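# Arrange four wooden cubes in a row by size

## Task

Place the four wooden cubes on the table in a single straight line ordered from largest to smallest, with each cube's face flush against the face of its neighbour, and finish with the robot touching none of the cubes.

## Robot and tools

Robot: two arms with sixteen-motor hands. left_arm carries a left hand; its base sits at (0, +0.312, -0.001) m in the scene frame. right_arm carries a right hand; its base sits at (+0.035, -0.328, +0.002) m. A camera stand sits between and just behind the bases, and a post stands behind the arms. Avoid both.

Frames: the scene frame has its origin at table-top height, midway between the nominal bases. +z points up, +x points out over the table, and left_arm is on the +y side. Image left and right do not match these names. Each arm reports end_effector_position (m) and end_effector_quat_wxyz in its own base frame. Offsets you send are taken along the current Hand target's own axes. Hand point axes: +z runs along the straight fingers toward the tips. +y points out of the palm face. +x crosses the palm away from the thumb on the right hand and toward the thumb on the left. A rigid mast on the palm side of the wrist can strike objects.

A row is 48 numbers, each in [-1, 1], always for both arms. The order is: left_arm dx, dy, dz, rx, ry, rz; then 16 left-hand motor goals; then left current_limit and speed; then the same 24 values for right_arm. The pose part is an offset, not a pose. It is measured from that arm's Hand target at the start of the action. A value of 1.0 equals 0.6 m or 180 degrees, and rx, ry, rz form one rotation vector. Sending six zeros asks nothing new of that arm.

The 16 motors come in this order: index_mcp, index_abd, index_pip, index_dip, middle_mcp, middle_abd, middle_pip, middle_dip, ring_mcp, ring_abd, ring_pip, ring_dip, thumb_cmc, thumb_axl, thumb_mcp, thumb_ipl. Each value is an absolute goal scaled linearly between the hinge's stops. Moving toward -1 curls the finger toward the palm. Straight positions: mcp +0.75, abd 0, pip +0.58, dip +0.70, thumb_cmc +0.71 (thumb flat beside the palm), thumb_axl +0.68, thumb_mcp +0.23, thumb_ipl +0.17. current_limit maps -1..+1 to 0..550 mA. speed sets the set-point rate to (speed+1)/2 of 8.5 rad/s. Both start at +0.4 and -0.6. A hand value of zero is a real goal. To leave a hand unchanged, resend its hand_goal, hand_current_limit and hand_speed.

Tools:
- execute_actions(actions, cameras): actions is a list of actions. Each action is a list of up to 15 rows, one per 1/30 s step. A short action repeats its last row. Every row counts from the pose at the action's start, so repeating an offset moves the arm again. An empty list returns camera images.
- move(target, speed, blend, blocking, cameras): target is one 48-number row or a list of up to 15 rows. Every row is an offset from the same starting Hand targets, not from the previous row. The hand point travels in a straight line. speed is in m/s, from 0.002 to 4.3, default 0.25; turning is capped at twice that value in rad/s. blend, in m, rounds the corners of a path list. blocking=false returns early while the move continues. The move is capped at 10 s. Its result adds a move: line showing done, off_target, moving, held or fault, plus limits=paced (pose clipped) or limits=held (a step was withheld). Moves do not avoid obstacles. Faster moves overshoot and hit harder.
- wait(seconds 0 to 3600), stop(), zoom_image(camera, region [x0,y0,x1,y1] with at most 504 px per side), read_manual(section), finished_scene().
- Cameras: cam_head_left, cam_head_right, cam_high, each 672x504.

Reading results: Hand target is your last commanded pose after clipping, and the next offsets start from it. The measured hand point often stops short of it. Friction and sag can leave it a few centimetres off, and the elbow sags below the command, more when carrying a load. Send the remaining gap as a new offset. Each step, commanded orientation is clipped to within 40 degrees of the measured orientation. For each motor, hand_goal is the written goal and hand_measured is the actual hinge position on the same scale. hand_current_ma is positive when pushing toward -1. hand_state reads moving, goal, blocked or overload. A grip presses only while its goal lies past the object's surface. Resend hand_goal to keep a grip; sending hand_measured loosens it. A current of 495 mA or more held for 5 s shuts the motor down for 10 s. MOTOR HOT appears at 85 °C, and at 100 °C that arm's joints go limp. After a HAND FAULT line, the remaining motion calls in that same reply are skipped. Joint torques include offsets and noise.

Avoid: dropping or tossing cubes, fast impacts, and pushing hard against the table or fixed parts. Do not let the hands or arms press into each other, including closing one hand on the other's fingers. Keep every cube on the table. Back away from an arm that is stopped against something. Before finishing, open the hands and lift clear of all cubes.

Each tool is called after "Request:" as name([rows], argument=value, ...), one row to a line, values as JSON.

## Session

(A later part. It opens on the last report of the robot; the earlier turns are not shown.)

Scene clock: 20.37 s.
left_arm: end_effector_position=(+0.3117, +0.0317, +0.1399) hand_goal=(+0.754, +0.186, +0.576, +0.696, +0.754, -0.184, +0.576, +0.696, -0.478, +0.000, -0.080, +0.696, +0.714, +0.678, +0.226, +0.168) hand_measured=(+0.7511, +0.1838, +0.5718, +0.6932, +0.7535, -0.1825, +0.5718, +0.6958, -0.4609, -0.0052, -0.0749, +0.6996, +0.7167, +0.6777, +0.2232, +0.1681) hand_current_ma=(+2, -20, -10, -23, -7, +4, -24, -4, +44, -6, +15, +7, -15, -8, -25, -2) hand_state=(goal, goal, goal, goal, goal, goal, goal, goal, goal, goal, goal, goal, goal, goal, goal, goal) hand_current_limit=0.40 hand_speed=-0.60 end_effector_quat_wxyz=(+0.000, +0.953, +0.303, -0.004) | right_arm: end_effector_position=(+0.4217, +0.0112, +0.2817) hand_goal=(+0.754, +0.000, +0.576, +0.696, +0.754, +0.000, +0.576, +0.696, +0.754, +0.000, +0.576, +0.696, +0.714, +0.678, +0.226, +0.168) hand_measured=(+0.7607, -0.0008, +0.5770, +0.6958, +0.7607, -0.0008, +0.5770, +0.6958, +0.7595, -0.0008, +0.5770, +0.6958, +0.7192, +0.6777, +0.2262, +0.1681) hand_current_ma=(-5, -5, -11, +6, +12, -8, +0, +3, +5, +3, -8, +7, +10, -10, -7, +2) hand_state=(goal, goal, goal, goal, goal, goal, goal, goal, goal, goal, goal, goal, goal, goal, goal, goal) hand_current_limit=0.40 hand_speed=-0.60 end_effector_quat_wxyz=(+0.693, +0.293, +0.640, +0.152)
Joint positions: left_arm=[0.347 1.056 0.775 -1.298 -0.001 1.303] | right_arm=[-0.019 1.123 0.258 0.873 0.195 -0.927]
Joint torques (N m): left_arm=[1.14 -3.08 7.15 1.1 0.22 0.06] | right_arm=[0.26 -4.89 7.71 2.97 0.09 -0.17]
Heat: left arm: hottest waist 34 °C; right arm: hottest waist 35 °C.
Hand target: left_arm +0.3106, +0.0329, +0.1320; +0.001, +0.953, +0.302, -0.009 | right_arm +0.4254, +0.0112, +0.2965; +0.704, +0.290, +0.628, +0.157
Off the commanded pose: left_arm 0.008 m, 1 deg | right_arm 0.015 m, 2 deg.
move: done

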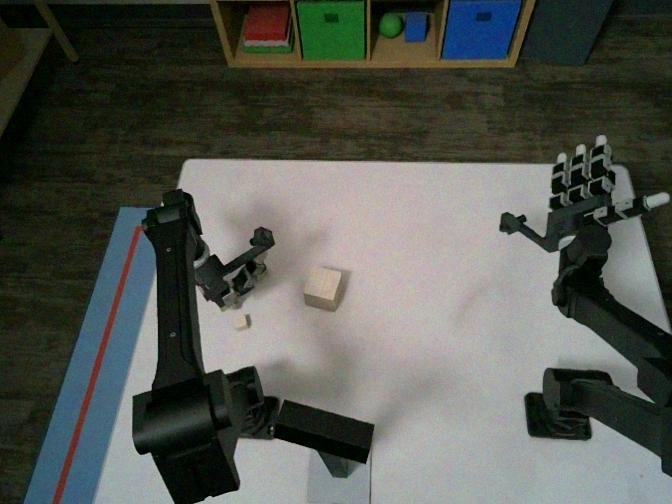

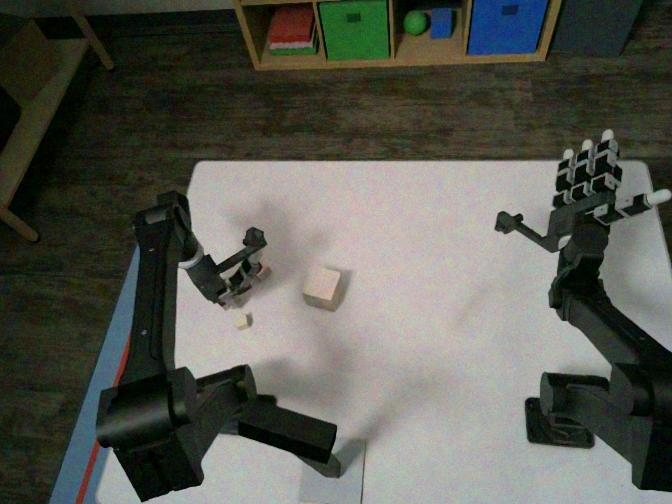

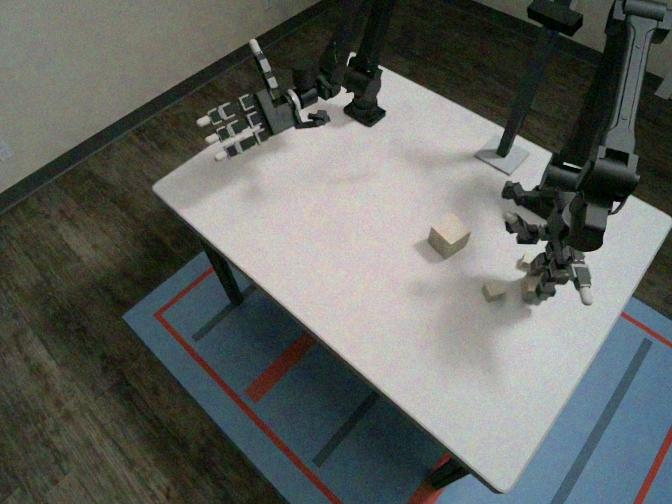

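Request:
move(target=[0, 0, 0, 0, 0, 0, 0.754, 0.03, 0.576, 0.696, 0.754, -0.03, 0.576, 0.696, -0.479, 0, -0.08, 0.696, 0.714, 0.678, 0.226, 0.168, 0.0, -0.93, 0, 0, 0, 0, 0, 0, 0.754, 0, 0.576, 0.696, 0.754, 0, 0.576, 0.696, 0.754, 0, 0.576, 0.696, 0.714, 0.678, 0.226, 0.168, 0.4, -0.6], speed=0.05, cameras=["all"])

Request:
zoom_image(camera="cam_high", region=[500, 240, 570, 310])

Request:
zoom_image(camera="cam_head_left", region=[200, 270, 270, 330])

Scene clock: 21.07 s.
left_arm: end_effector_position=(+0.3117, +0.0316, +0.1400) hand_goal=(+0.754, +0.030, +0.576, +0.696, +0.754, -0.030, +0.576, +0.696, -0.478, +0.000, -0.080, +0.696, +0.714, +0.678, +0.226, +0.168) hand_measured=(+0.7523, +0.1267, +0.5731, +0.6958, +0.7535, -0.1326, +0.5718, +0.6958, -0.4609, -0.0052, -0.0749, +0.6996, +0.7180, +0.6777, +0.2232, +0.1672) hand_current_ma=(-1, +161, -5, -5, -15, -165, +2, -9, +54, -1, +5, -10, -10, -6, -17, +0) hand_state=(goal, moving, goal, goal, goal, moving, goal, goal, goal, goal, goal, goal, goal, goal, goal, goal) hand_current_limit=0.00 hand_speed=-0.93 end_effector_quat_wxyz=(+0.000, +0.953, +0.303, -0.004) | right_arm: end_effector_position=(+0.4217, +0.0112, +0.2817) hand_goal=(+0.754, +0.000, +0.576, +0.696, +0.754, +0.000, +0.576, +0.696, +0.754, +0.000, +0.576, +0.696, +0.714, +0.678, +0.226, +0.168) hand_measured=(+0.7607, -0.0008, +0.5757, +0.6958, +0.7619, -0.0008, +0.5770, +0.6945, +0.7607, -0.0023, +0.5770, +0.6945, +0.7217, +0.6767, +0.2252, +0.1672) hand_current_ma=(-4, -3, -9, +7, +12, -8, +3, +2, +4, +5, -5, +7, +7, -8, -6, -3) hand_state=(goal, goal, goal, goal, goal, goal, goal, goal, goal, goal, goal, goal, goal, goal, goal, goal) hand_current_limit=0.40 hand_speed=-0.60 end_effector_quat_wxyz=(+0.693, +0.293, +0.640, +0.152)
Joint positions: left_arm=[0.347 1.056 0.775 -1.298 -0.001 1.303] | right_arm=[-0.019 1.123 0.258 0.873 0.195 -0.927]
Joint torques (N m): left_arm=[1.2 -3.14 7.13 1.1 0.19 0.06] | right_arm=[0.21 -5.07 7.71 2.97 0.11 -0.18]
Heat: left arm: hottest waist 34 °C; right arm: hottest waist 35 °C.
Hand target: left_arm +0.3106, +0.0330, +0.1320; +0.001, +0.953, +0.302, -0.009 | right_arm +0.4254, +0.0112, +0.2965; +0.704, +0.290, +0.628, +0.157
Off the commanded pose: left_arm 0.008 m, 1 deg | right_arm 0.015 m, 2 deg.
move: done

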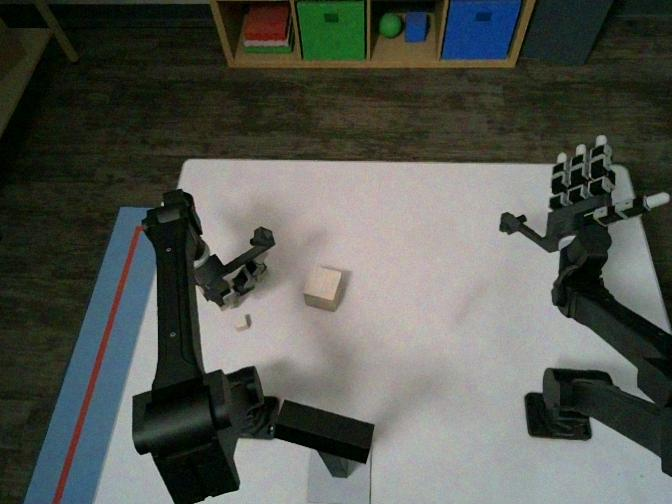

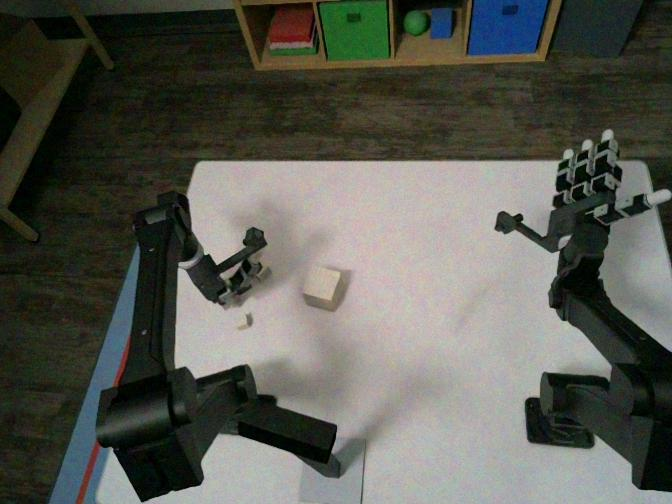

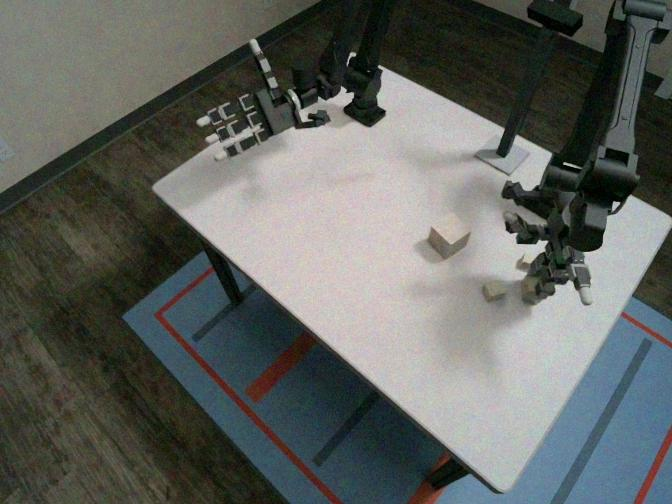

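Scaled by 7.200 from the camera's image (finer frame: 960x720).

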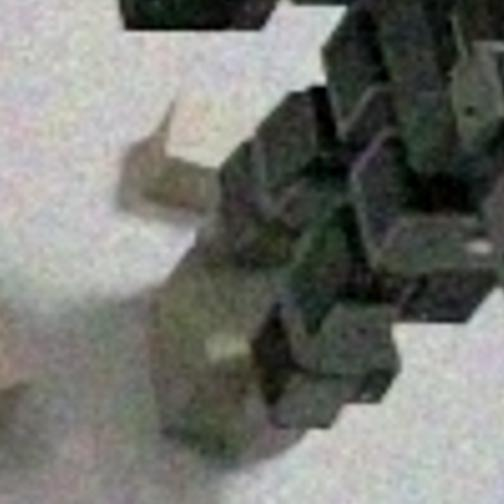

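Scaled by 7.200 from the camera's image (finer frame: 960x720).

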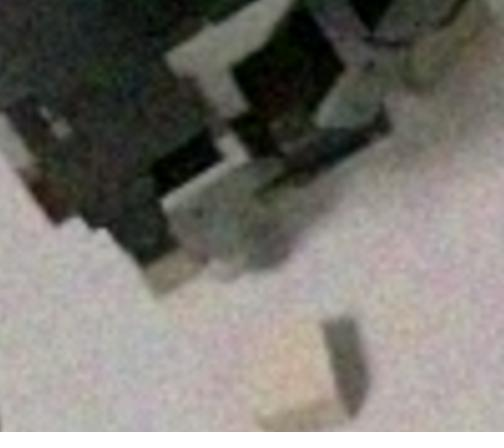

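Request:
wait(seconds=1)

Scene clock: 22.10 s.
left_arm: end_effector_position=(+0.3117, +0.0316, +0.1400) hand_goal=(+0.754, +0.030, +0.576, +0.696, +0.754, -0.030, +0.576, +0.696, -0.478, +0.000, -0.080, +0.696, +0.714, +0.678, +0.226, +0.168) hand_measured=(+0.7511, +0.1267, +0.5731, +0.6958, +0.7523, -0.1326, +0.5731, +0.6958, -0.4609, -0.0052, -0.0749, +0.7009, +0.7167, +0.6767, +0.2232, +0.1681) hand_current_ma=(+2, +213, -16, +3, -1, -231, -19, -6, +56, -5, +15, +16, -9, -10, -8, +2) hand_state=(goal, blocked, goal, goal, goal, blocked, goal, goal, goal, goal, goal, goal, goal, goal, goal, goal) hand_current_limit=0.00 hand_speed=-0.93 end_effector_quat_wxyz=(+0.000, +0.953, +0.303, -0.004) | right_arm: end_effector_position=(+0.4217, +0.0112, +0.2817) hand_goal=(+0.754, +0.000, +0.576, +0.696, +0.754, +0.000, +0.576, +0.696, +0.754, +0.000, +0.576, +0.696, +0.714, +0.678, +0.226, +0.168) hand_measured=(+0.7607, -0.0008, +0.5757, +0.6958, +0.7595, -0.0008, +0.5770, +0.6958, +0.7595, -0.0008, +0.5770, +0.6958, +0.7217, +0.6767, +0.2262, +0.1681) hand_current_ma=(-2, -7, -9, +5, +11, -4, +1, +4, +3, +8, -7, +6, +8, -8, -8, +1) hand_state=(goal, goal, goal, goal, goal, goal, goal, goal, goal, goal, goal, goal, goal, goal, goal, goal) hand_current_limit=0.40 hand_speed=-0.60 end_effector_quat_wxyz=(+0.693, +0.293, +0.640, +0.152)
Joint positions: left_arm=[0.347 1.056 0.775 -1.298 -0.001 1.303] | right_arm=[-0.019 1.123 0.258 0.873 0.195 -0.927]
Joint torques (N m): left_arm=[1.08 -2.9 7.15 1.09 0.19 0.03] | right_arm=[1.26 -5.19 7.73 2.88 0.06 -0.18]
Heat: left arm: hottest waist 34 °C; right arm: hottest waist 35 °C.
Hand target: left_arm +0.3106, +0.0330, +0.1320; +0.001, +0.953, +0.302, -0.009 | right_arm +0.4254, +0.0112, +0.2965; +0.704, +0.290, +0.628, +0.157
Off the commanded pose: left_arm 0.008 m, 1 deg | right_arm 0.015 m, 2 deg.
wait: 1.00 s; at rest by 0.13 s

Request:
move(target=[0, 0, -0.1, 0, 0, 0, 0.754, 0.03, 0.576, 0.696, 0.754, -0.03, 0.576, 0.696, -0.479, 0, -0.08, 0.696, 0.714, 0.678, 0.226, 0.168, 0.1, -0.93, 0, 0, 0, 0, 0, 0, 0.754, 0, 0.576, 0.696, 0.754, 0, 0.576, 0.696, 0.754, 0, 0.576, 0.696, 0.714, 0.678, 0.226, 0.168, 0.4, -0.6], speed=0.05, cameras=["all"])

Request:
zoom_image(camera="cam_high", region=[500, 200, 590, 310])

Request:
zoom_image(camera="cam_head_left", region=[290, 250, 360, 320])

Request:
zoom_image(camera="cam_high", region=[415, 200, 485, 270])

Request:
zoom_image(camera="cam_head_right", region=[290, 250, 360, 320])

Scene clock: 24.03 s.
left_arm: end_effector_position=(+0.3011, +0.0278, +0.1694) hand_goal=(+0.754, +0.030, +0.576, +0.696, +0.754, -0.030, +0.576, +0.696, -0.478, +0.000, -0.080, +0.696, +0.714, +0.678, +0.226, +0.168) hand_measured=(+0.7511, +0.1267, +0.5718, +0.6920, +0.7523, -0.1297, +0.5731, +0.6958, -0.4609, -0.0052, -0.0749, +0.7009, +0.7167, +0.6767, +0.2232, +0.1672) hand_current_ma=(-7, +224, -8, -4, -5, -210, -26, -5, +41, -21, +16, +8, -11, -13, -16, +0) hand_state=(goal, blocked, goal, goal, goal, blocked, goal, goal, goal, goal, goal, goal, goal, goal, goal, goal) hand_current_limit=0.10 hand_speed=-0.93 end_effector_quat_wxyz=(+0.001, +0.953, +0.302, -0.032) | right_arm: end_effector_position=(+0.4217, +0.0112, +0.2817) hand_goal=(+0.754, +0.000, +0.576, +0.696, +0.754, +0.000, +0.576, +0.696, +0.754, +0.000, +0.576, +0.696, +0.714, +0.678, +0.226, +0.168) hand_measured=(+0.7595, -0.0008, +0.5770, +0.6958, +0.7607, +0.0007, +0.5770, +0.6958, +0.7595, -0.0008, +0.5757, +0.6958, +0.7205, +0.6767, +0.2262, +0.1681) hand_current_ma=(-4, -2, -9, +8, +9, -12, +4, +5, +6, +11, -6, +6, +11, -7, -5, -2) hand_state=(goal, goal, goal, goal, goal, goal, goal, goal, goal, goal, goal, goal, goal, goal, goal, goal) hand_current_limit=0.40 hand_speed=-0.60 end_effector_quat_wxyz=(+0.693, +0.293, +0.640, +0.152)
Joint positions: left_arm=[0.347 1.041 0.851 -1.445 -0.001 1.303] | right_arm=[-0.019 1.123 0.258 0.873 0.195 -0.927]
Joint torques (N m): left_arm=[1.08 -4.66 11.64 -0.29 0.17 0.05] | right_arm=[0.44 -5.6 7.68 2.8 0.06 -0.2]
Heat: left arm: hottest elbow 35 °C; right arm: hottest waist 35 °C.
Hand target: left_arm +0.3116, +0.0334, +0.1920; +0.001, +0.953, +0.302, -0.009 | right_arm +0.4254, +0.0112, +0.2965; +0.704, +0.290, +0.628, +0.157
Off the commanded pose: left_arm 0.026 m, 3 deg | right_arm 0.015 m, 2 deg.
move: off_target (left_arm)

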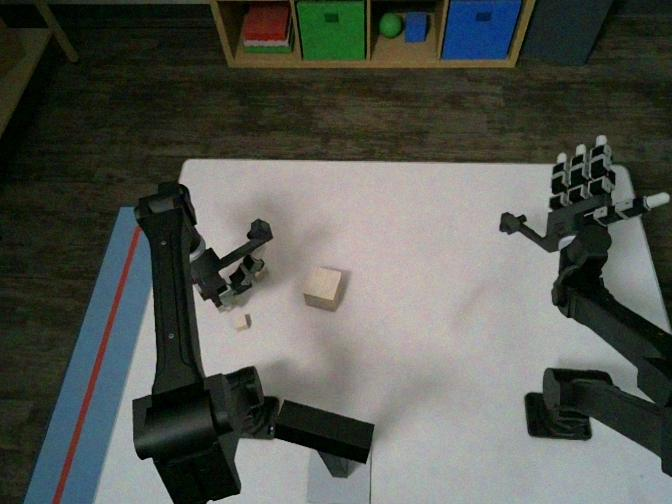

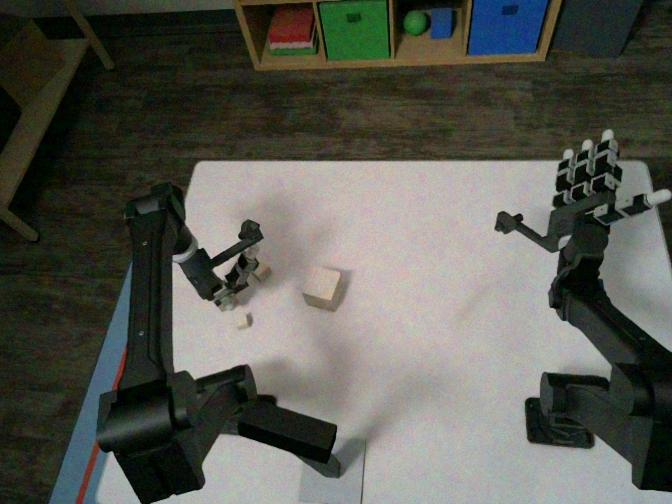

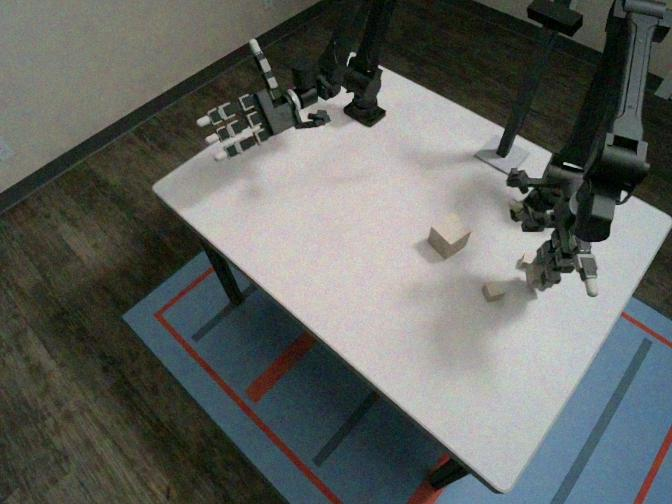

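Scaled by 4.582 from the camera's image (finer frame: 960x720).

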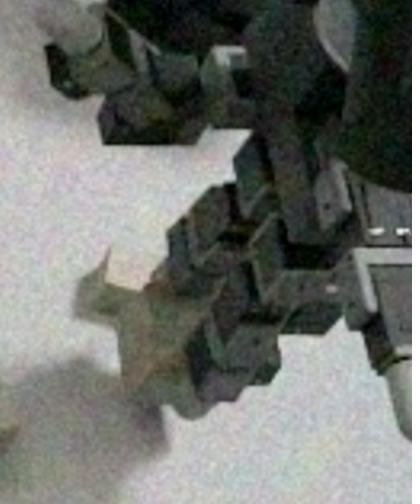

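Scaled by 7.200 from the camera's image (finer frame: 960x720).

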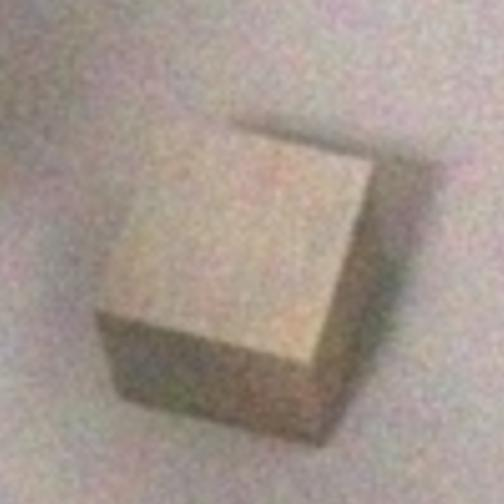

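Scaled by 7.200 from the camera's image (finer frame: 960x720).

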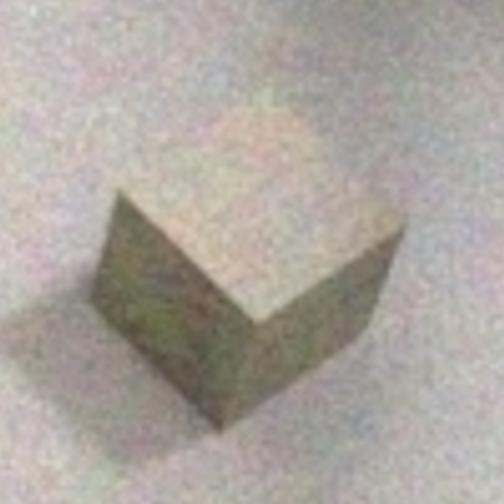

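Scaled by 7.200 from the camera's image (finer frame: 960x720).

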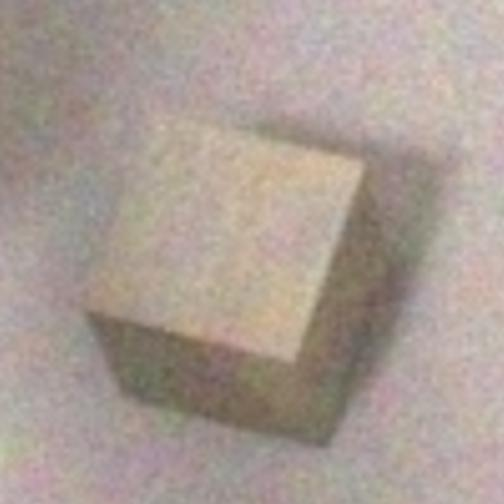

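Request:
move(target=[0, 0, -0.05, 0, 0, 0, 0.754, 0.03, 0.576, 0.696, 0.754, -0.03, 0.576, 0.696, -0.479, 0, -0.08, 0.696, 0.714, 0.678, 0.226, 0.168, 0.1, -0.93, 0, 0, 0, 0, 0, 0, 0.754, 0, 0.576, 0.696, 0.754, 0, 0.576, 0.696, 0.754, 0, 0.576, 0.696, 0.714, 0.678, 0.226, 0.168, 0.4, -0.6], speed=0.05, cameras=["all"])

Request:
zoom_image(camera="cam_high", region=[500, 200, 590, 310])

Request:
zoom_image(camera="cam_head_left", region=[190, 250, 280, 340])

Scene clock: 25.33 s.
left_arm: end_effector_position=(+0.3031, +0.0285, +0.1991) hand_goal=(+0.754, +0.030, +0.576, +0.696, +0.754, -0.030, +0.576, +0.696, -0.478, +0.000, -0.080, +0.696, +0.714, +0.678, +0.226, +0.168) hand_measured=(+0.7511, +0.1281, +0.5718, +0.6920, +0.7523, -0.1297, +0.5731, +0.6958, -0.4609, -0.0052, -0.0749, +0.7009, +0.7167, +0.6777, +0.2232, +0.1672) hand_current_ma=(-1, +223, -5, -12, -12, -229, -1, -8, +50, -5, +6, +16, -3, -16, -13, +6) hand_state=(goal, blocked, goal, goal, goal, blocked, goal, goal, goal, goal, goal, goal, goal, goal, goal, goal) hand_current_limit=0.10 hand_speed=-0.93 end_effector_quat_wxyz=(+0.001, +0.953, +0.302, -0.032) | right_arm: end_effector_position=(+0.4217, +0.0112, +0.2817) hand_goal=(+0.754, +0.000, +0.576, +0.696, +0.754, +0.000, +0.576, +0.696, +0.754, +0.000, +0.576, +0.696, +0.714, +0.678, +0.226, +0.168) hand_measured=(+0.7607, -0.0008, +0.5770, +0.6958, +0.7619, -0.0008, +0.5770, +0.6958, +0.7607, -0.0008, +0.5782, +0.6958, +0.7192, +0.6767, +0.2262, +0.1672) hand_current_ma=(-5, -4, -10, +5, +9, -7, +2, +1, +1, +4, -3, +6, +12, -6, -4, -2) hand_state=(goal, goal, goal, goal, goal, goal, goal, goal, goal, goal, goal, goal, goal, goal, goal, goal) hand_current_limit=0.40 hand_speed=-0.60 end_effector_quat_wxyz=(+0.693, +0.293, +0.640, +0.152)
Joint positions: left_arm=[0.347 1.035 0.925 -1.526 -0.001 1.303] | right_arm=[-0.019 1.123 0.258 0.873 0.195 -0.927]
Joint torques (N m): left_arm=[1.2 -4.66 11.75 -0.2 0.17 0.05] | right_arm=[0.56 -4.54 7.79 2.99 0.05 -0.18]
Heat: left arm: hottest elbow 35 °C; right arm: hottest waist 35 °C.
Hand target: left_arm +0.3121, +0.0337, +0.2221; +0.001, +0.953, +0.302, -0.009 | right_arm +0.4254, +0.0112, +0.2965; +0.704, +0.290, +0.628, +0.157
Off the commanded pose: left_arm 0.025 m, 3 deg | right_arm 0.015 m, 2 deg.
move: off_target (left_arm)

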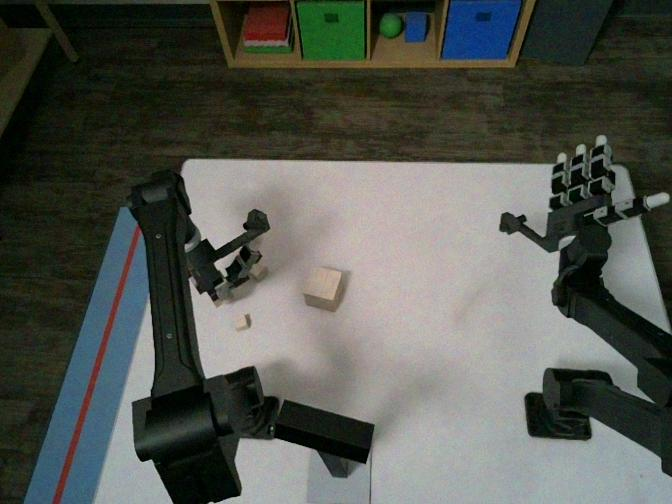

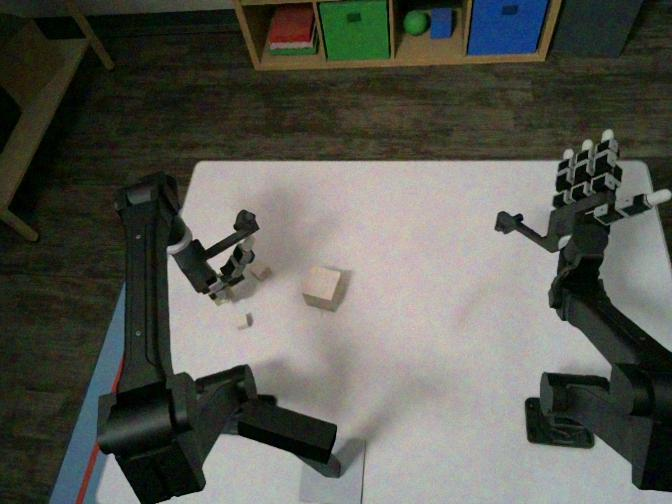

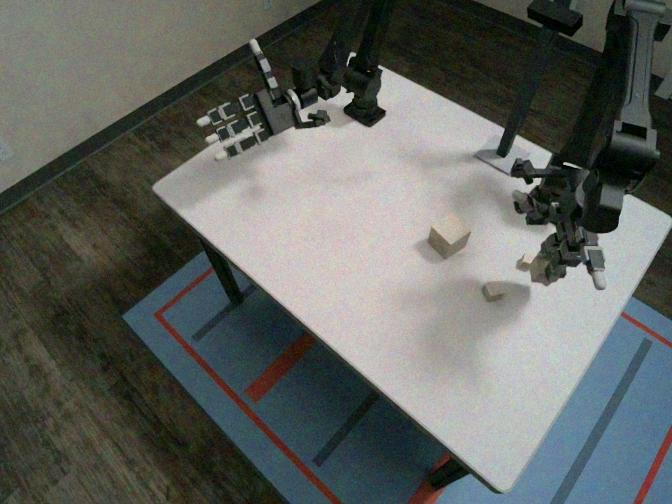

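Scaled by 4.582 from the camera's image (finer frame: 960x720).

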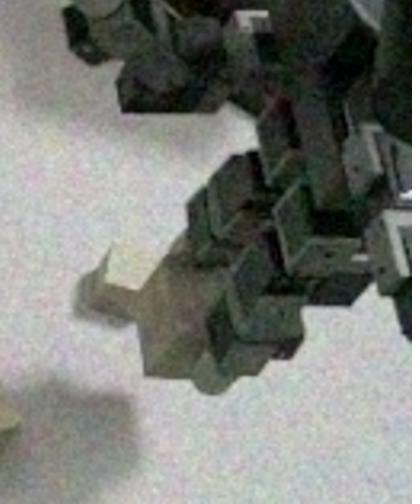

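Scaled by 5.600 from the camera's image (finer frame: 960x720).

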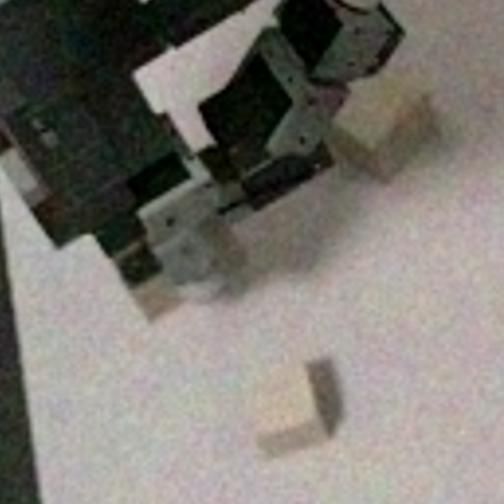

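Request:
move(target=[-0.1867, 0.2355, 0.001, -0.0073, 0.0179, 0.2733, 0.754, 0.03, 0.576, 0.696, 0.754, -0.03, 0.576, 0.696, -0.479, 0, -0.08, 0.696, 0.714, 0.678, 0.226, 0.168, 0.1, -0.93, 0, 0, 0, 0, 0, 0, 0.754, 0, 0.576, 0.696, 0.754, 0, 0.576, 0.696, 0.754, 0, 0.576, 0.696, 0.714, 0.678, 0.226, 0.168, 0.4, -0.6], speed=0.12, cameras=["all"])

Request:
zoom_image(camera="cam_high", region=[400, 180, 520, 300])

Request:
zoom_image(camera="cam_head_left", region=[230, 230, 350, 350])

Request:
zoom_image(camera="cam_head_right", region=[230, 230, 350, 350])

Scene clock: 30.63 s.
left_arm: end_effector_position=(+0.2839, -0.1410, +0.2061) hand_goal=(+0.754, +0.030, +0.576, +0.696, +0.754, -0.030, +0.576, +0.696, -0.478, +0.000, -0.080, +0.696, +0.714, +0.678, +0.226, +0.168) hand_measured=(+0.7511, +0.1267, +0.5731, +0.6920, +0.7523, -0.1297, +0.5731, +0.6958, -0.4609, -0.0052, -0.0749, +0.7009, +0.7104, +0.6777, +0.2232, +0.1681) hand_current_ma=(+7, +226, -21, -13, -21, -231, -4, -10, +47, +2, +0, +15, -10, -13, -1, -11) hand_state=(goal, blocked, goal, goal, goal, blocked, goal, goal, goal, goal, goal, goal, goal, goal, goal, goal) hand_current_limit=0.10 hand_speed=-0.93 end_effector_quat_wxyz=(+0.005, +0.993, -0.115, -0.004) | right_arm: end_effector_position=(+0.4217, +0.0112, +0.2817) hand_goal=(+0.754, +0.000, +0.576, +0.696, +0.754, +0.000, +0.576, +0.696, +0.754, +0.000, +0.576, +0.696, +0.714, +0.678, +0.226, +0.168) hand_measured=(+0.7607, -0.0008, +0.5770, +0.6958, +0.7595, -0.0008, +0.5757, +0.6958, +0.7607, -0.0008, +0.5770, +0.6958, +0.7205, +0.6767, +0.2252, +0.1672) hand_current_ma=(-3, -4, -11, +2, +11, -8, +3, +3, +6, +3, -5, +5, +12, -6, -7, +0) hand_state=(goal, goal, goal, goal, goal, goal, goal, goal, goal, goal, goal, goal, goal, goal, goal, goal) hand_current_limit=0.40 hand_speed=-0.60 end_effector_quat_wxyz=(+0.693, +0.293, +0.640, +0.152)
Joint positions: left_arm=[-0.178 1.094 0.976 -1.459 0.01 1.622] | right_arm=[-0.019 1.123 0.258 0.873 0.195 -0.927]
Joint torques (N m): left_arm=[0.26 -3.84 12.04 1.01 0.22 0.04] | right_arm=[0.62 -5.6 7.82 2.85 0.06 -0.21]
Heat: left arm: hottest elbow 35 °C; right arm: hottest waist 35 °C.
Hand target: left_arm +0.3017, -0.1464, +0.2229; +0.007, +0.992, -0.123, +0.021 | right_arm +0.4254, +0.0112, +0.2965; +0.704, +0.290, +0.628, +0.157
Off the commanded pose: left_arm 0.025 m, 3 deg | right_arm 0.015 m, 2 deg.
move: off_target (left_arm)

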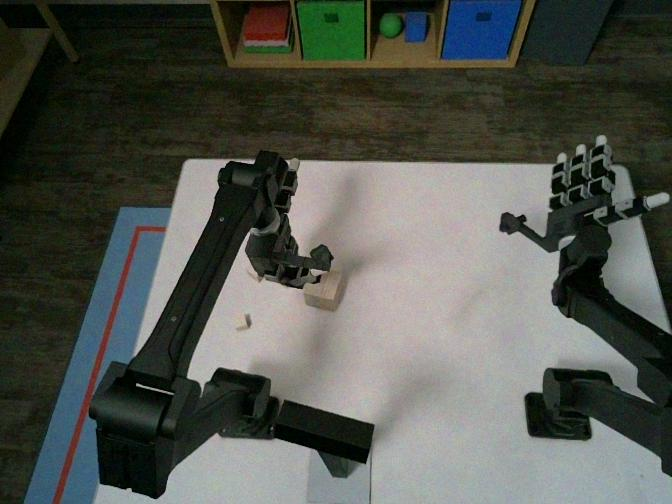

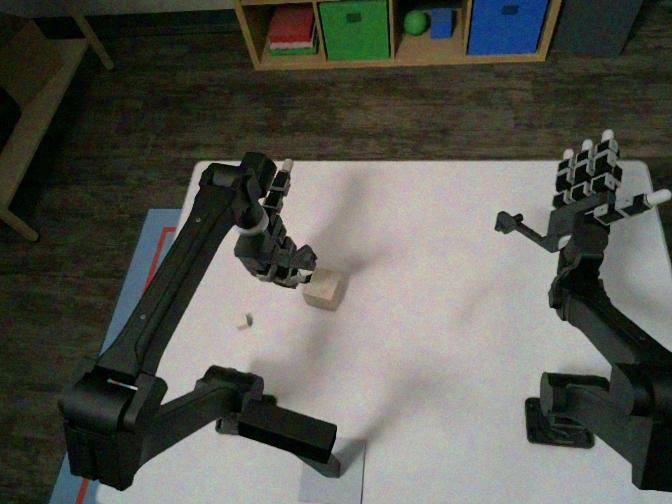

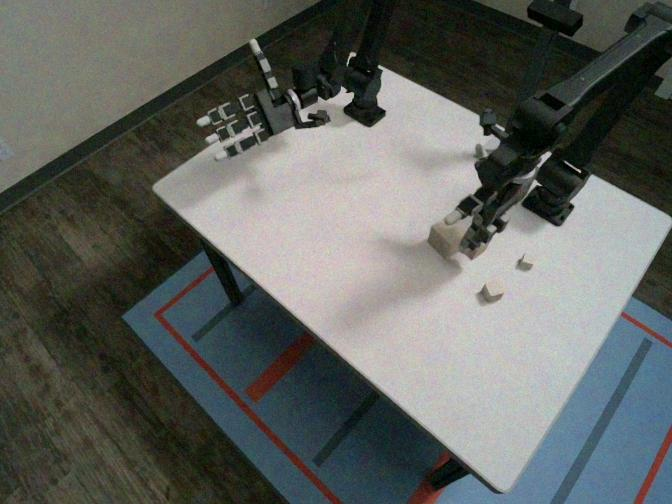

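Scaled by 4.200 from the camera's image (finer frame: 960x720).

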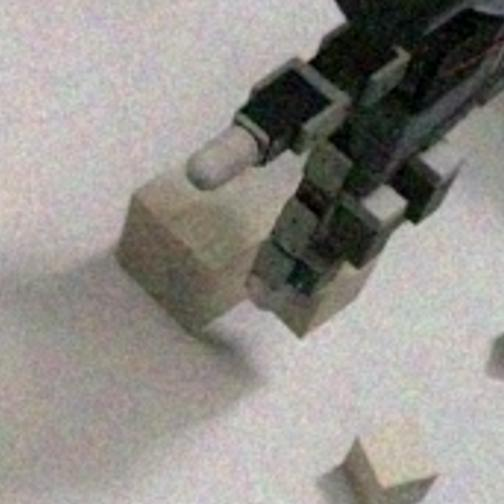

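Scaled by 4.200 from the camera's image (finer frame: 960x720).

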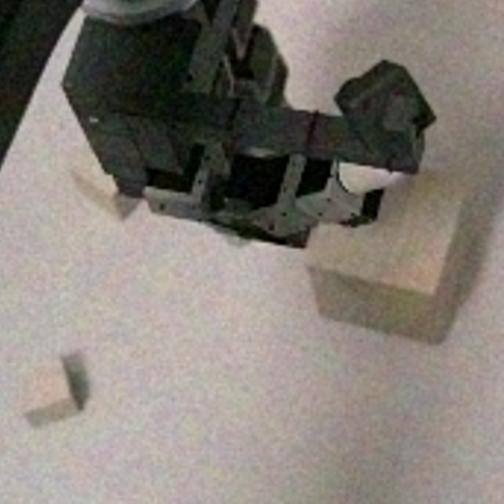

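Scaled by 4.200 from the camera's image (finer frame: 960x720).

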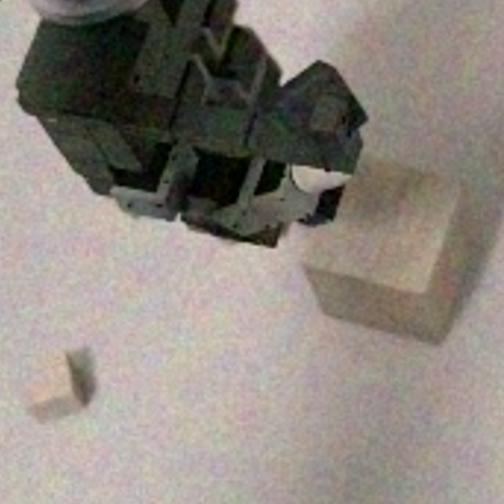

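Request:
zoom_image(camera="cam_high", region=[430, 210, 500, 280])

Request:
zoom_image(camera="cam_head_left", region=[260, 250, 330, 320])

Scaled by 7.200 from the camera's image (finer frame: 960x720).

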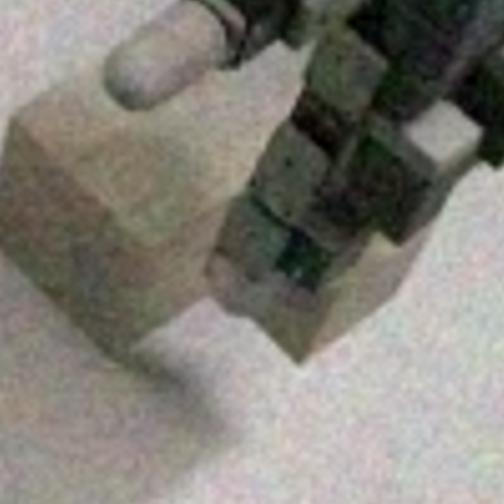

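Scaled by 7.200 from the camera's image (finer frame: 960x720).

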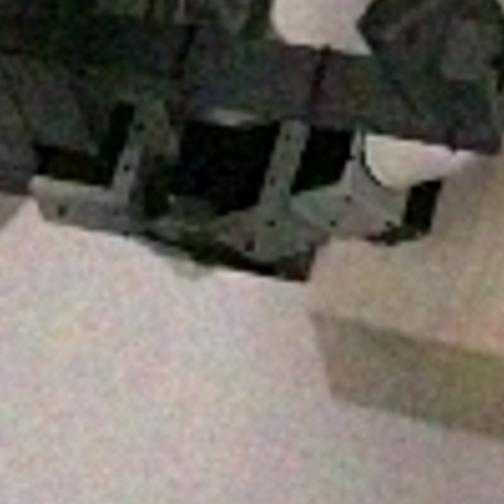

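Request:
move(target=[-0.0315, -0.0017, 0.1003, 0.002, -0.0103, 0.0083, 0.754, 0.03, 0.576, 0.696, 0.754, -0.03, 0.576, 0.696, -0.479, 0, -0.08, 0.696, 0.714, 0.678, 0.226, 0.168, 0.1, -0.93, 0, 0, 0, 0, 0, 0, 0.754, 0, 0.576, 0.696, 0.754, 0, 0.576, 0.696, 0.754, 0, 0.576, 0.696, 0.714, 0.678, 0.226, 0.168, 0.4, -0.6], speed=0.05, cameras=["all"])

Request:
zoom_image(camera="cam_high", region=[430, 210, 500, 280])

Request:
zoom_image(camera="cam_head_left", region=[260, 250, 330, 320])

Scene clock: 33.13 s.
left_arm: end_effector_position=(+0.2865, -0.1411, +0.1697) hand_goal=(+0.754, +0.030, +0.576, +0.696, +0.754, -0.030, +0.576, +0.696, -0.478, +0.000, -0.080, +0.696, +0.714, +0.678, +0.226, +0.168) hand_measured=(+0.7511, +0.1281, +0.5731, +0.6920, +0.7523, -0.1297, +0.5731, +0.6958, -0.4609, -0.0052, -0.0749, +0.7009, +0.7104, +0.6777, +0.2232, +0.1681) hand_current_ma=(+11, +211, -17, -3, -15, -232, +4, -15, +45, -1, +16, +7, -14, -12, -14, +2) hand_state=(goal, blocked, goal, goal, goal, blocked, goal, goal, goal, goal, goal, goal, goal, goal, goal, goal) hand_current_limit=0.10 hand_speed=-0.93 end_effector_quat_wxyz=(+0.003, +0.992, -0.128, +0.010) | right_arm: end_effector_position=(+0.4217, +0.0112, +0.2817) hand_goal=(+0.754, +0.000, +0.576, +0.696, +0.754, +0.000, +0.576, +0.696, +0.754, +0.000, +0.576, +0.696, +0.714, +0.678, +0.226, +0.168) hand_measured=(+0.7607, -0.0008, +0.5770, +0.6958, +0.7607, +0.0007, +0.5757, +0.6958, +0.7595, -0.0008, +0.5770, +0.6971, +0.7217, +0.6767, +0.2262, +0.1681) hand_current_ma=(-6, -4, -7, +9, +9, -2, -1, +2, +6, +7, -4, +6, +10, -8, -6, -1) hand_state=(goal, goal, goal, goal, goal, goal, goal, goal, goal, goal, goal, goal, goal, goal, goal, goal) hand_current_limit=0.40 hand_speed=-0.60 end_effector_quat_wxyz=(+0.693, +0.293, +0.640, +0.152)
Joint positions: left_arm=[-0.178 1.108 0.888 -1.331 0.006 1.65] | right_arm=[-0.019 1.123 0.258 0.873 0.195 -0.927]
Joint torques (N m): left_arm=[0.26 -3.9 7.38 1.13 0.05 0.04] | right_arm=[0.67 -4.84 7.88 2.77 0.04 -0.21]
Heat: left arm: hottest elbow 36 °C; right arm: hottest waist 35 °C.
Hand target: left_arm +0.2861, -0.1420, +0.1620; +0.002, +0.991, -0.136, +0.006 | right_arm +0.4254, +0.0112, +0.2965; +0.704, +0.290, +0.628, +0.157
Off the commanded pose: left_arm 0.008 m, 1 deg | right_arm 0.015 m, 2 deg.
move: done

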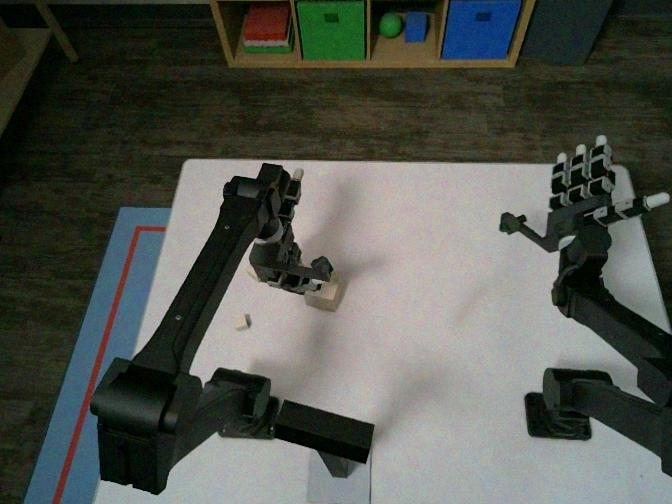

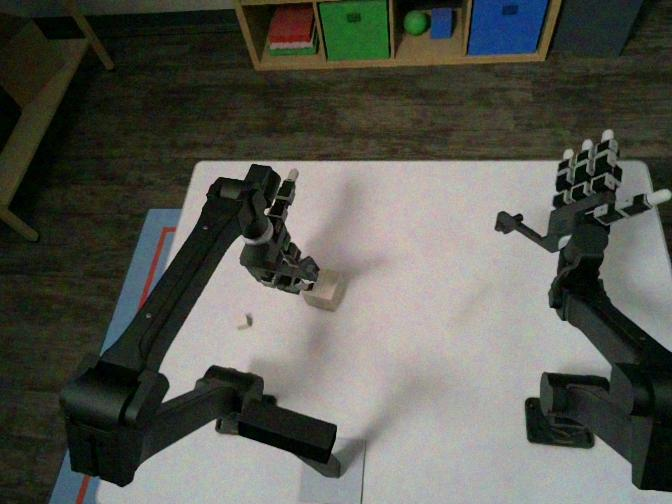

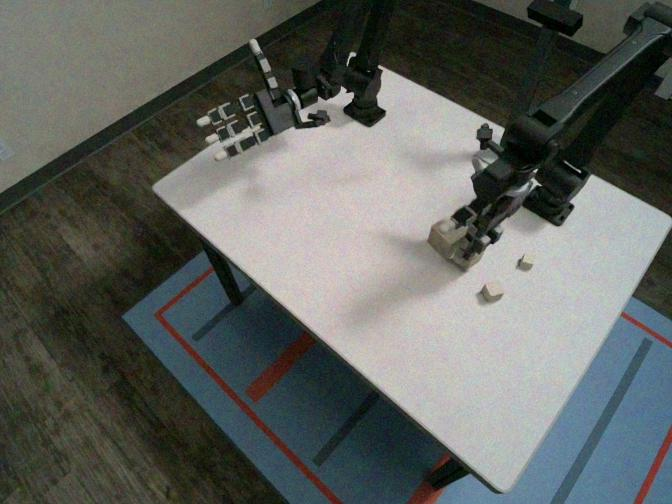

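Scaled by 7.200 from the camera's image (finer frame: 960x720).

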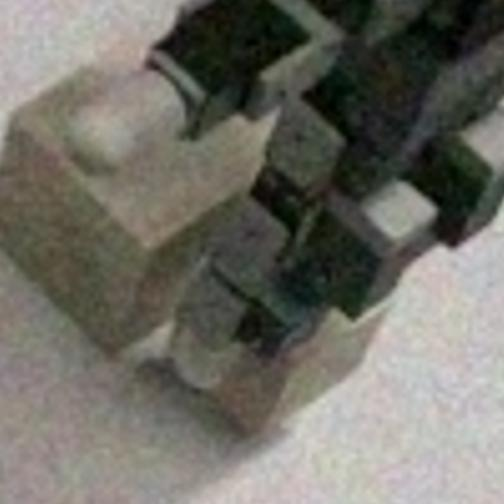

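Scaled by 7.200 from the camera's image (finer frame: 960x720).

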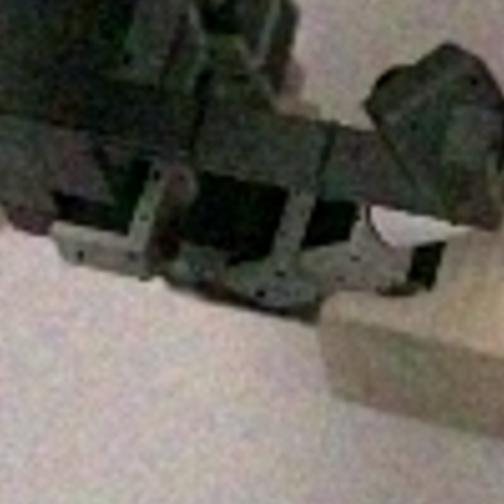

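Request:
zoom_image(camera="cam_head_left", region=[265, 155, 325, 215])

Request:
zoom_image(camera="cam_head_right", region=[255, 145, 315, 205])

Request:
zoom_image(camera="cam_high", region=[445, 240, 485, 280])

Scaled by 8.400 from the camera's image (finer frame: 960x720).

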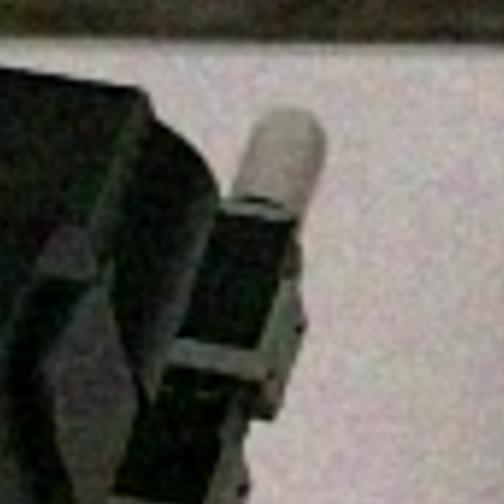

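Scaled by 8.400 from the camera's image (finer frame: 960x720).

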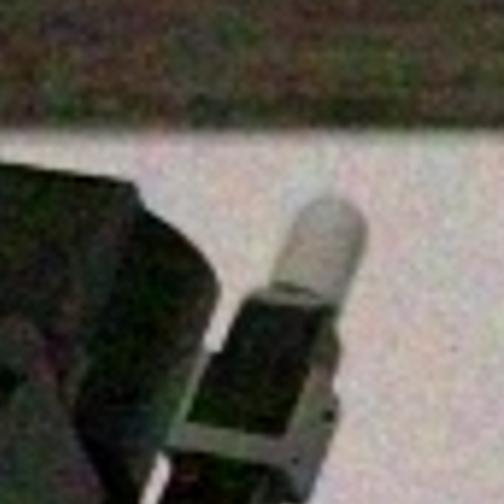

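Scaled by 12.600 from the camera's image (finer frame: 960x720).

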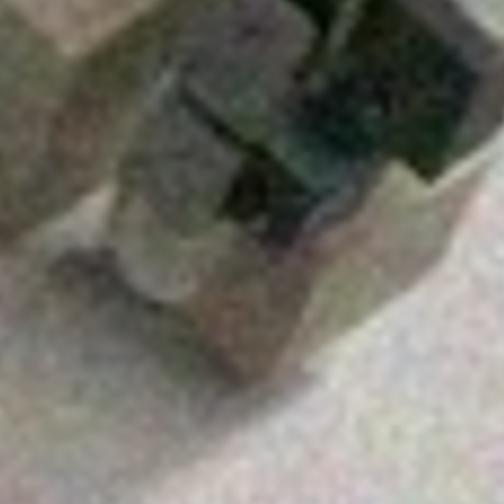

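Request:
move(target=[-0.0005, 0, 0.0445, 0.0019, -0.0063, 0, 0.754, 0.03, 0.576, 0.696, 0.754, -0.03, 0.576, 0.696, -0.479, 0, -0.08, 0.696, 0.714, 0.678, 0.226, 0.168, 0.1, -0.93, 0, 0, 0, 0, 0, 0, 0.754, 0, 0.576, 0.696, 0.754, 0, 0.576, 0.696, 0.754, 0, 0.576, 0.696, 0.714, 0.678, 0.226, 0.168, 0.4, -0.6], speed=0.04, cameras=["all"])

Request:
zoom_image(camera="cam_high", region=[430, 220, 490, 280])

Request:
zoom_image(camera="cam_head_left", region=[260, 250, 330, 320])

Scene clock: 36.57 s.
left_arm: end_effector_position=(+0.2875, -0.1402, +0.1431) hand_goal=(+0.754, +0.030, +0.576, +0.696, +0.754, -0.030, +0.576, +0.696, -0.478, +0.000, -0.080, +0.696, +0.714, +0.678, +0.226, +0.168) hand_measured=(+0.7511, +0.1267, +0.5731, +0.6920, +0.7523, -0.1297, +0.5731, +0.6958, -0.4609, -0.0052, -0.0749, +0.7009, +0.7104, +0.6777, +0.2232, +0.1681) hand_current_ma=(+2, +201, -20, -10, +1, -206, -7, -6, +45, +2, +12, +2, -20, -13, -11, -5) hand_state=(goal, blocked, goal, goal, goal, blocked, goal, goal, goal, goal, goal, goal, goal, goal, goal, goal) hand_current_limit=0.10 hand_speed=-0.93 end_effector_quat_wxyz=(-0.001, +0.992, -0.129, +0.001) | right_arm: end_effector_position=(+0.4217, +0.0112, +0.2817) hand_goal=(+0.754, +0.000, +0.576, +0.696, +0.754, +0.000, +0.576, +0.696, +0.754, +0.000, +0.576, +0.696, +0.714, +0.678, +0.226, +0.168) hand_measured=(+0.7619, -0.0008, +0.5757, +0.6971, +0.7607, -0.0008, +0.5770, +0.6971, +0.7595, -0.0008, +0.5757, +0.6971, +0.7205, +0.6777, +0.2252, +0.1681) hand_current_ma=(-4, -5, -8, +7, +7, -7, +3, +2, +3, +6, -7, +9, +12, -6, -3, -1) hand_state=(goal, goal, goal, goal, goal, goal, goal, goal, goal, goal, goal, goal, goal, goal, goal, goal) hand_current_limit=0.40 hand_speed=-0.60 end_effector_quat_wxyz=(+0.693, +0.293, +0.640, +0.152)
Joint positions: left_arm=[-0.179 1.143 0.844 -1.27 -0.002 1.65] | right_arm=[-0.019 1.123 0.258 0.873 0.195 -0.927]
Joint torques (N m): left_arm=[-0.32 -4.25 7.17 1.07 0.04 0] | right_arm=[1.2 -5.3 7.8 2.78 0.09 -0.17]
Heat: left arm: hottest elbow 36 °C; right arm: hottest waist 35 °C.
Hand target: left_arm +0.2861, -0.1420, +0.1353; -0.002, +0.991, -0.136, -0.004 | right_arm +0.4254, +0.0112, +0.2965; +0.704, +0.290, +0.628, +0.157
Off the commanded pose: left_arm 0.008 m, 1 deg | right_arm 0.015 m, 2 deg.
move: done

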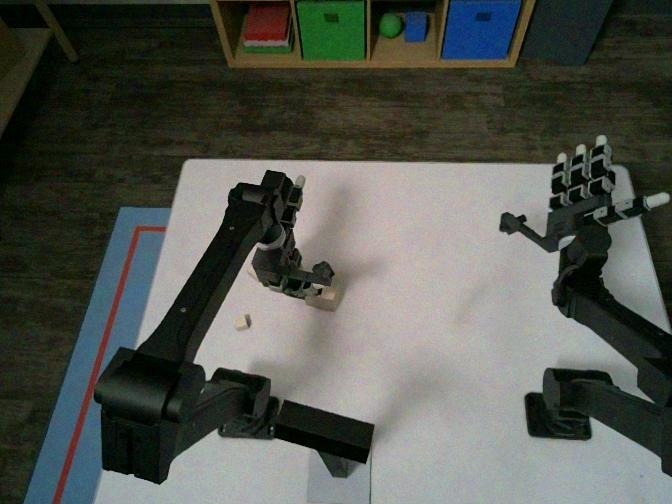

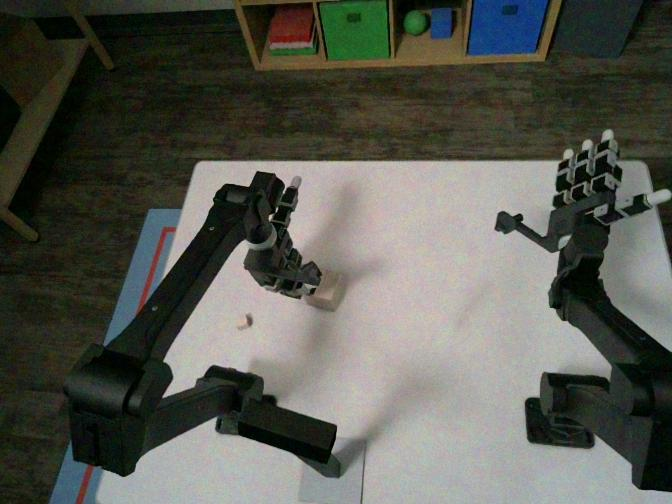

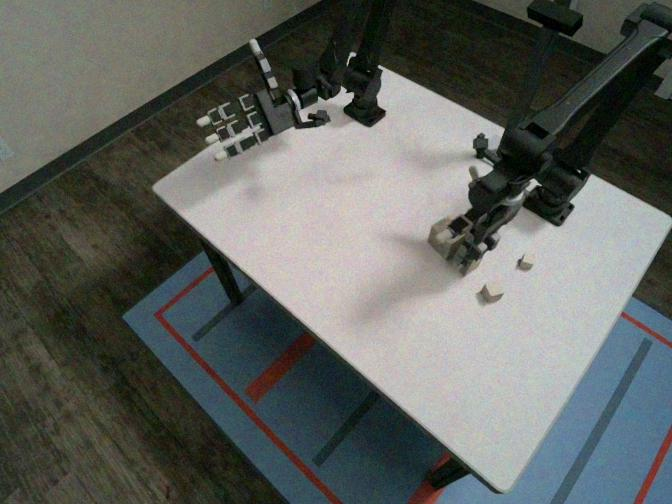

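Scaled by 8.400 from the camera's image (finer frame: 960x720).

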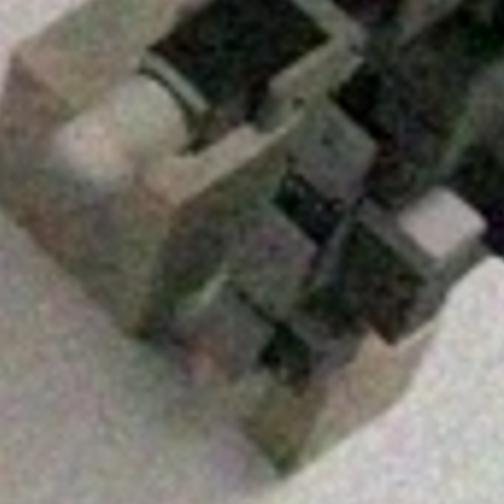

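Scaled by 7.200 from the camera's image (finer frame: 960x720).

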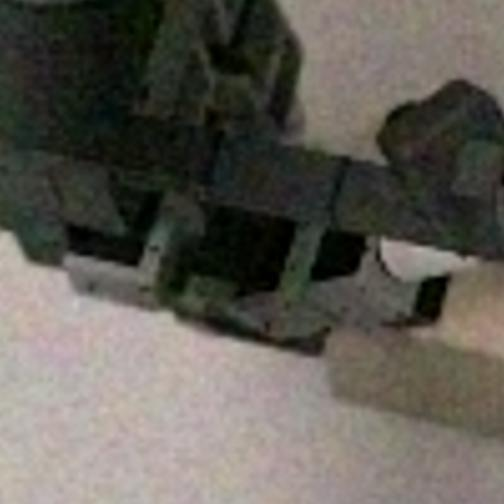

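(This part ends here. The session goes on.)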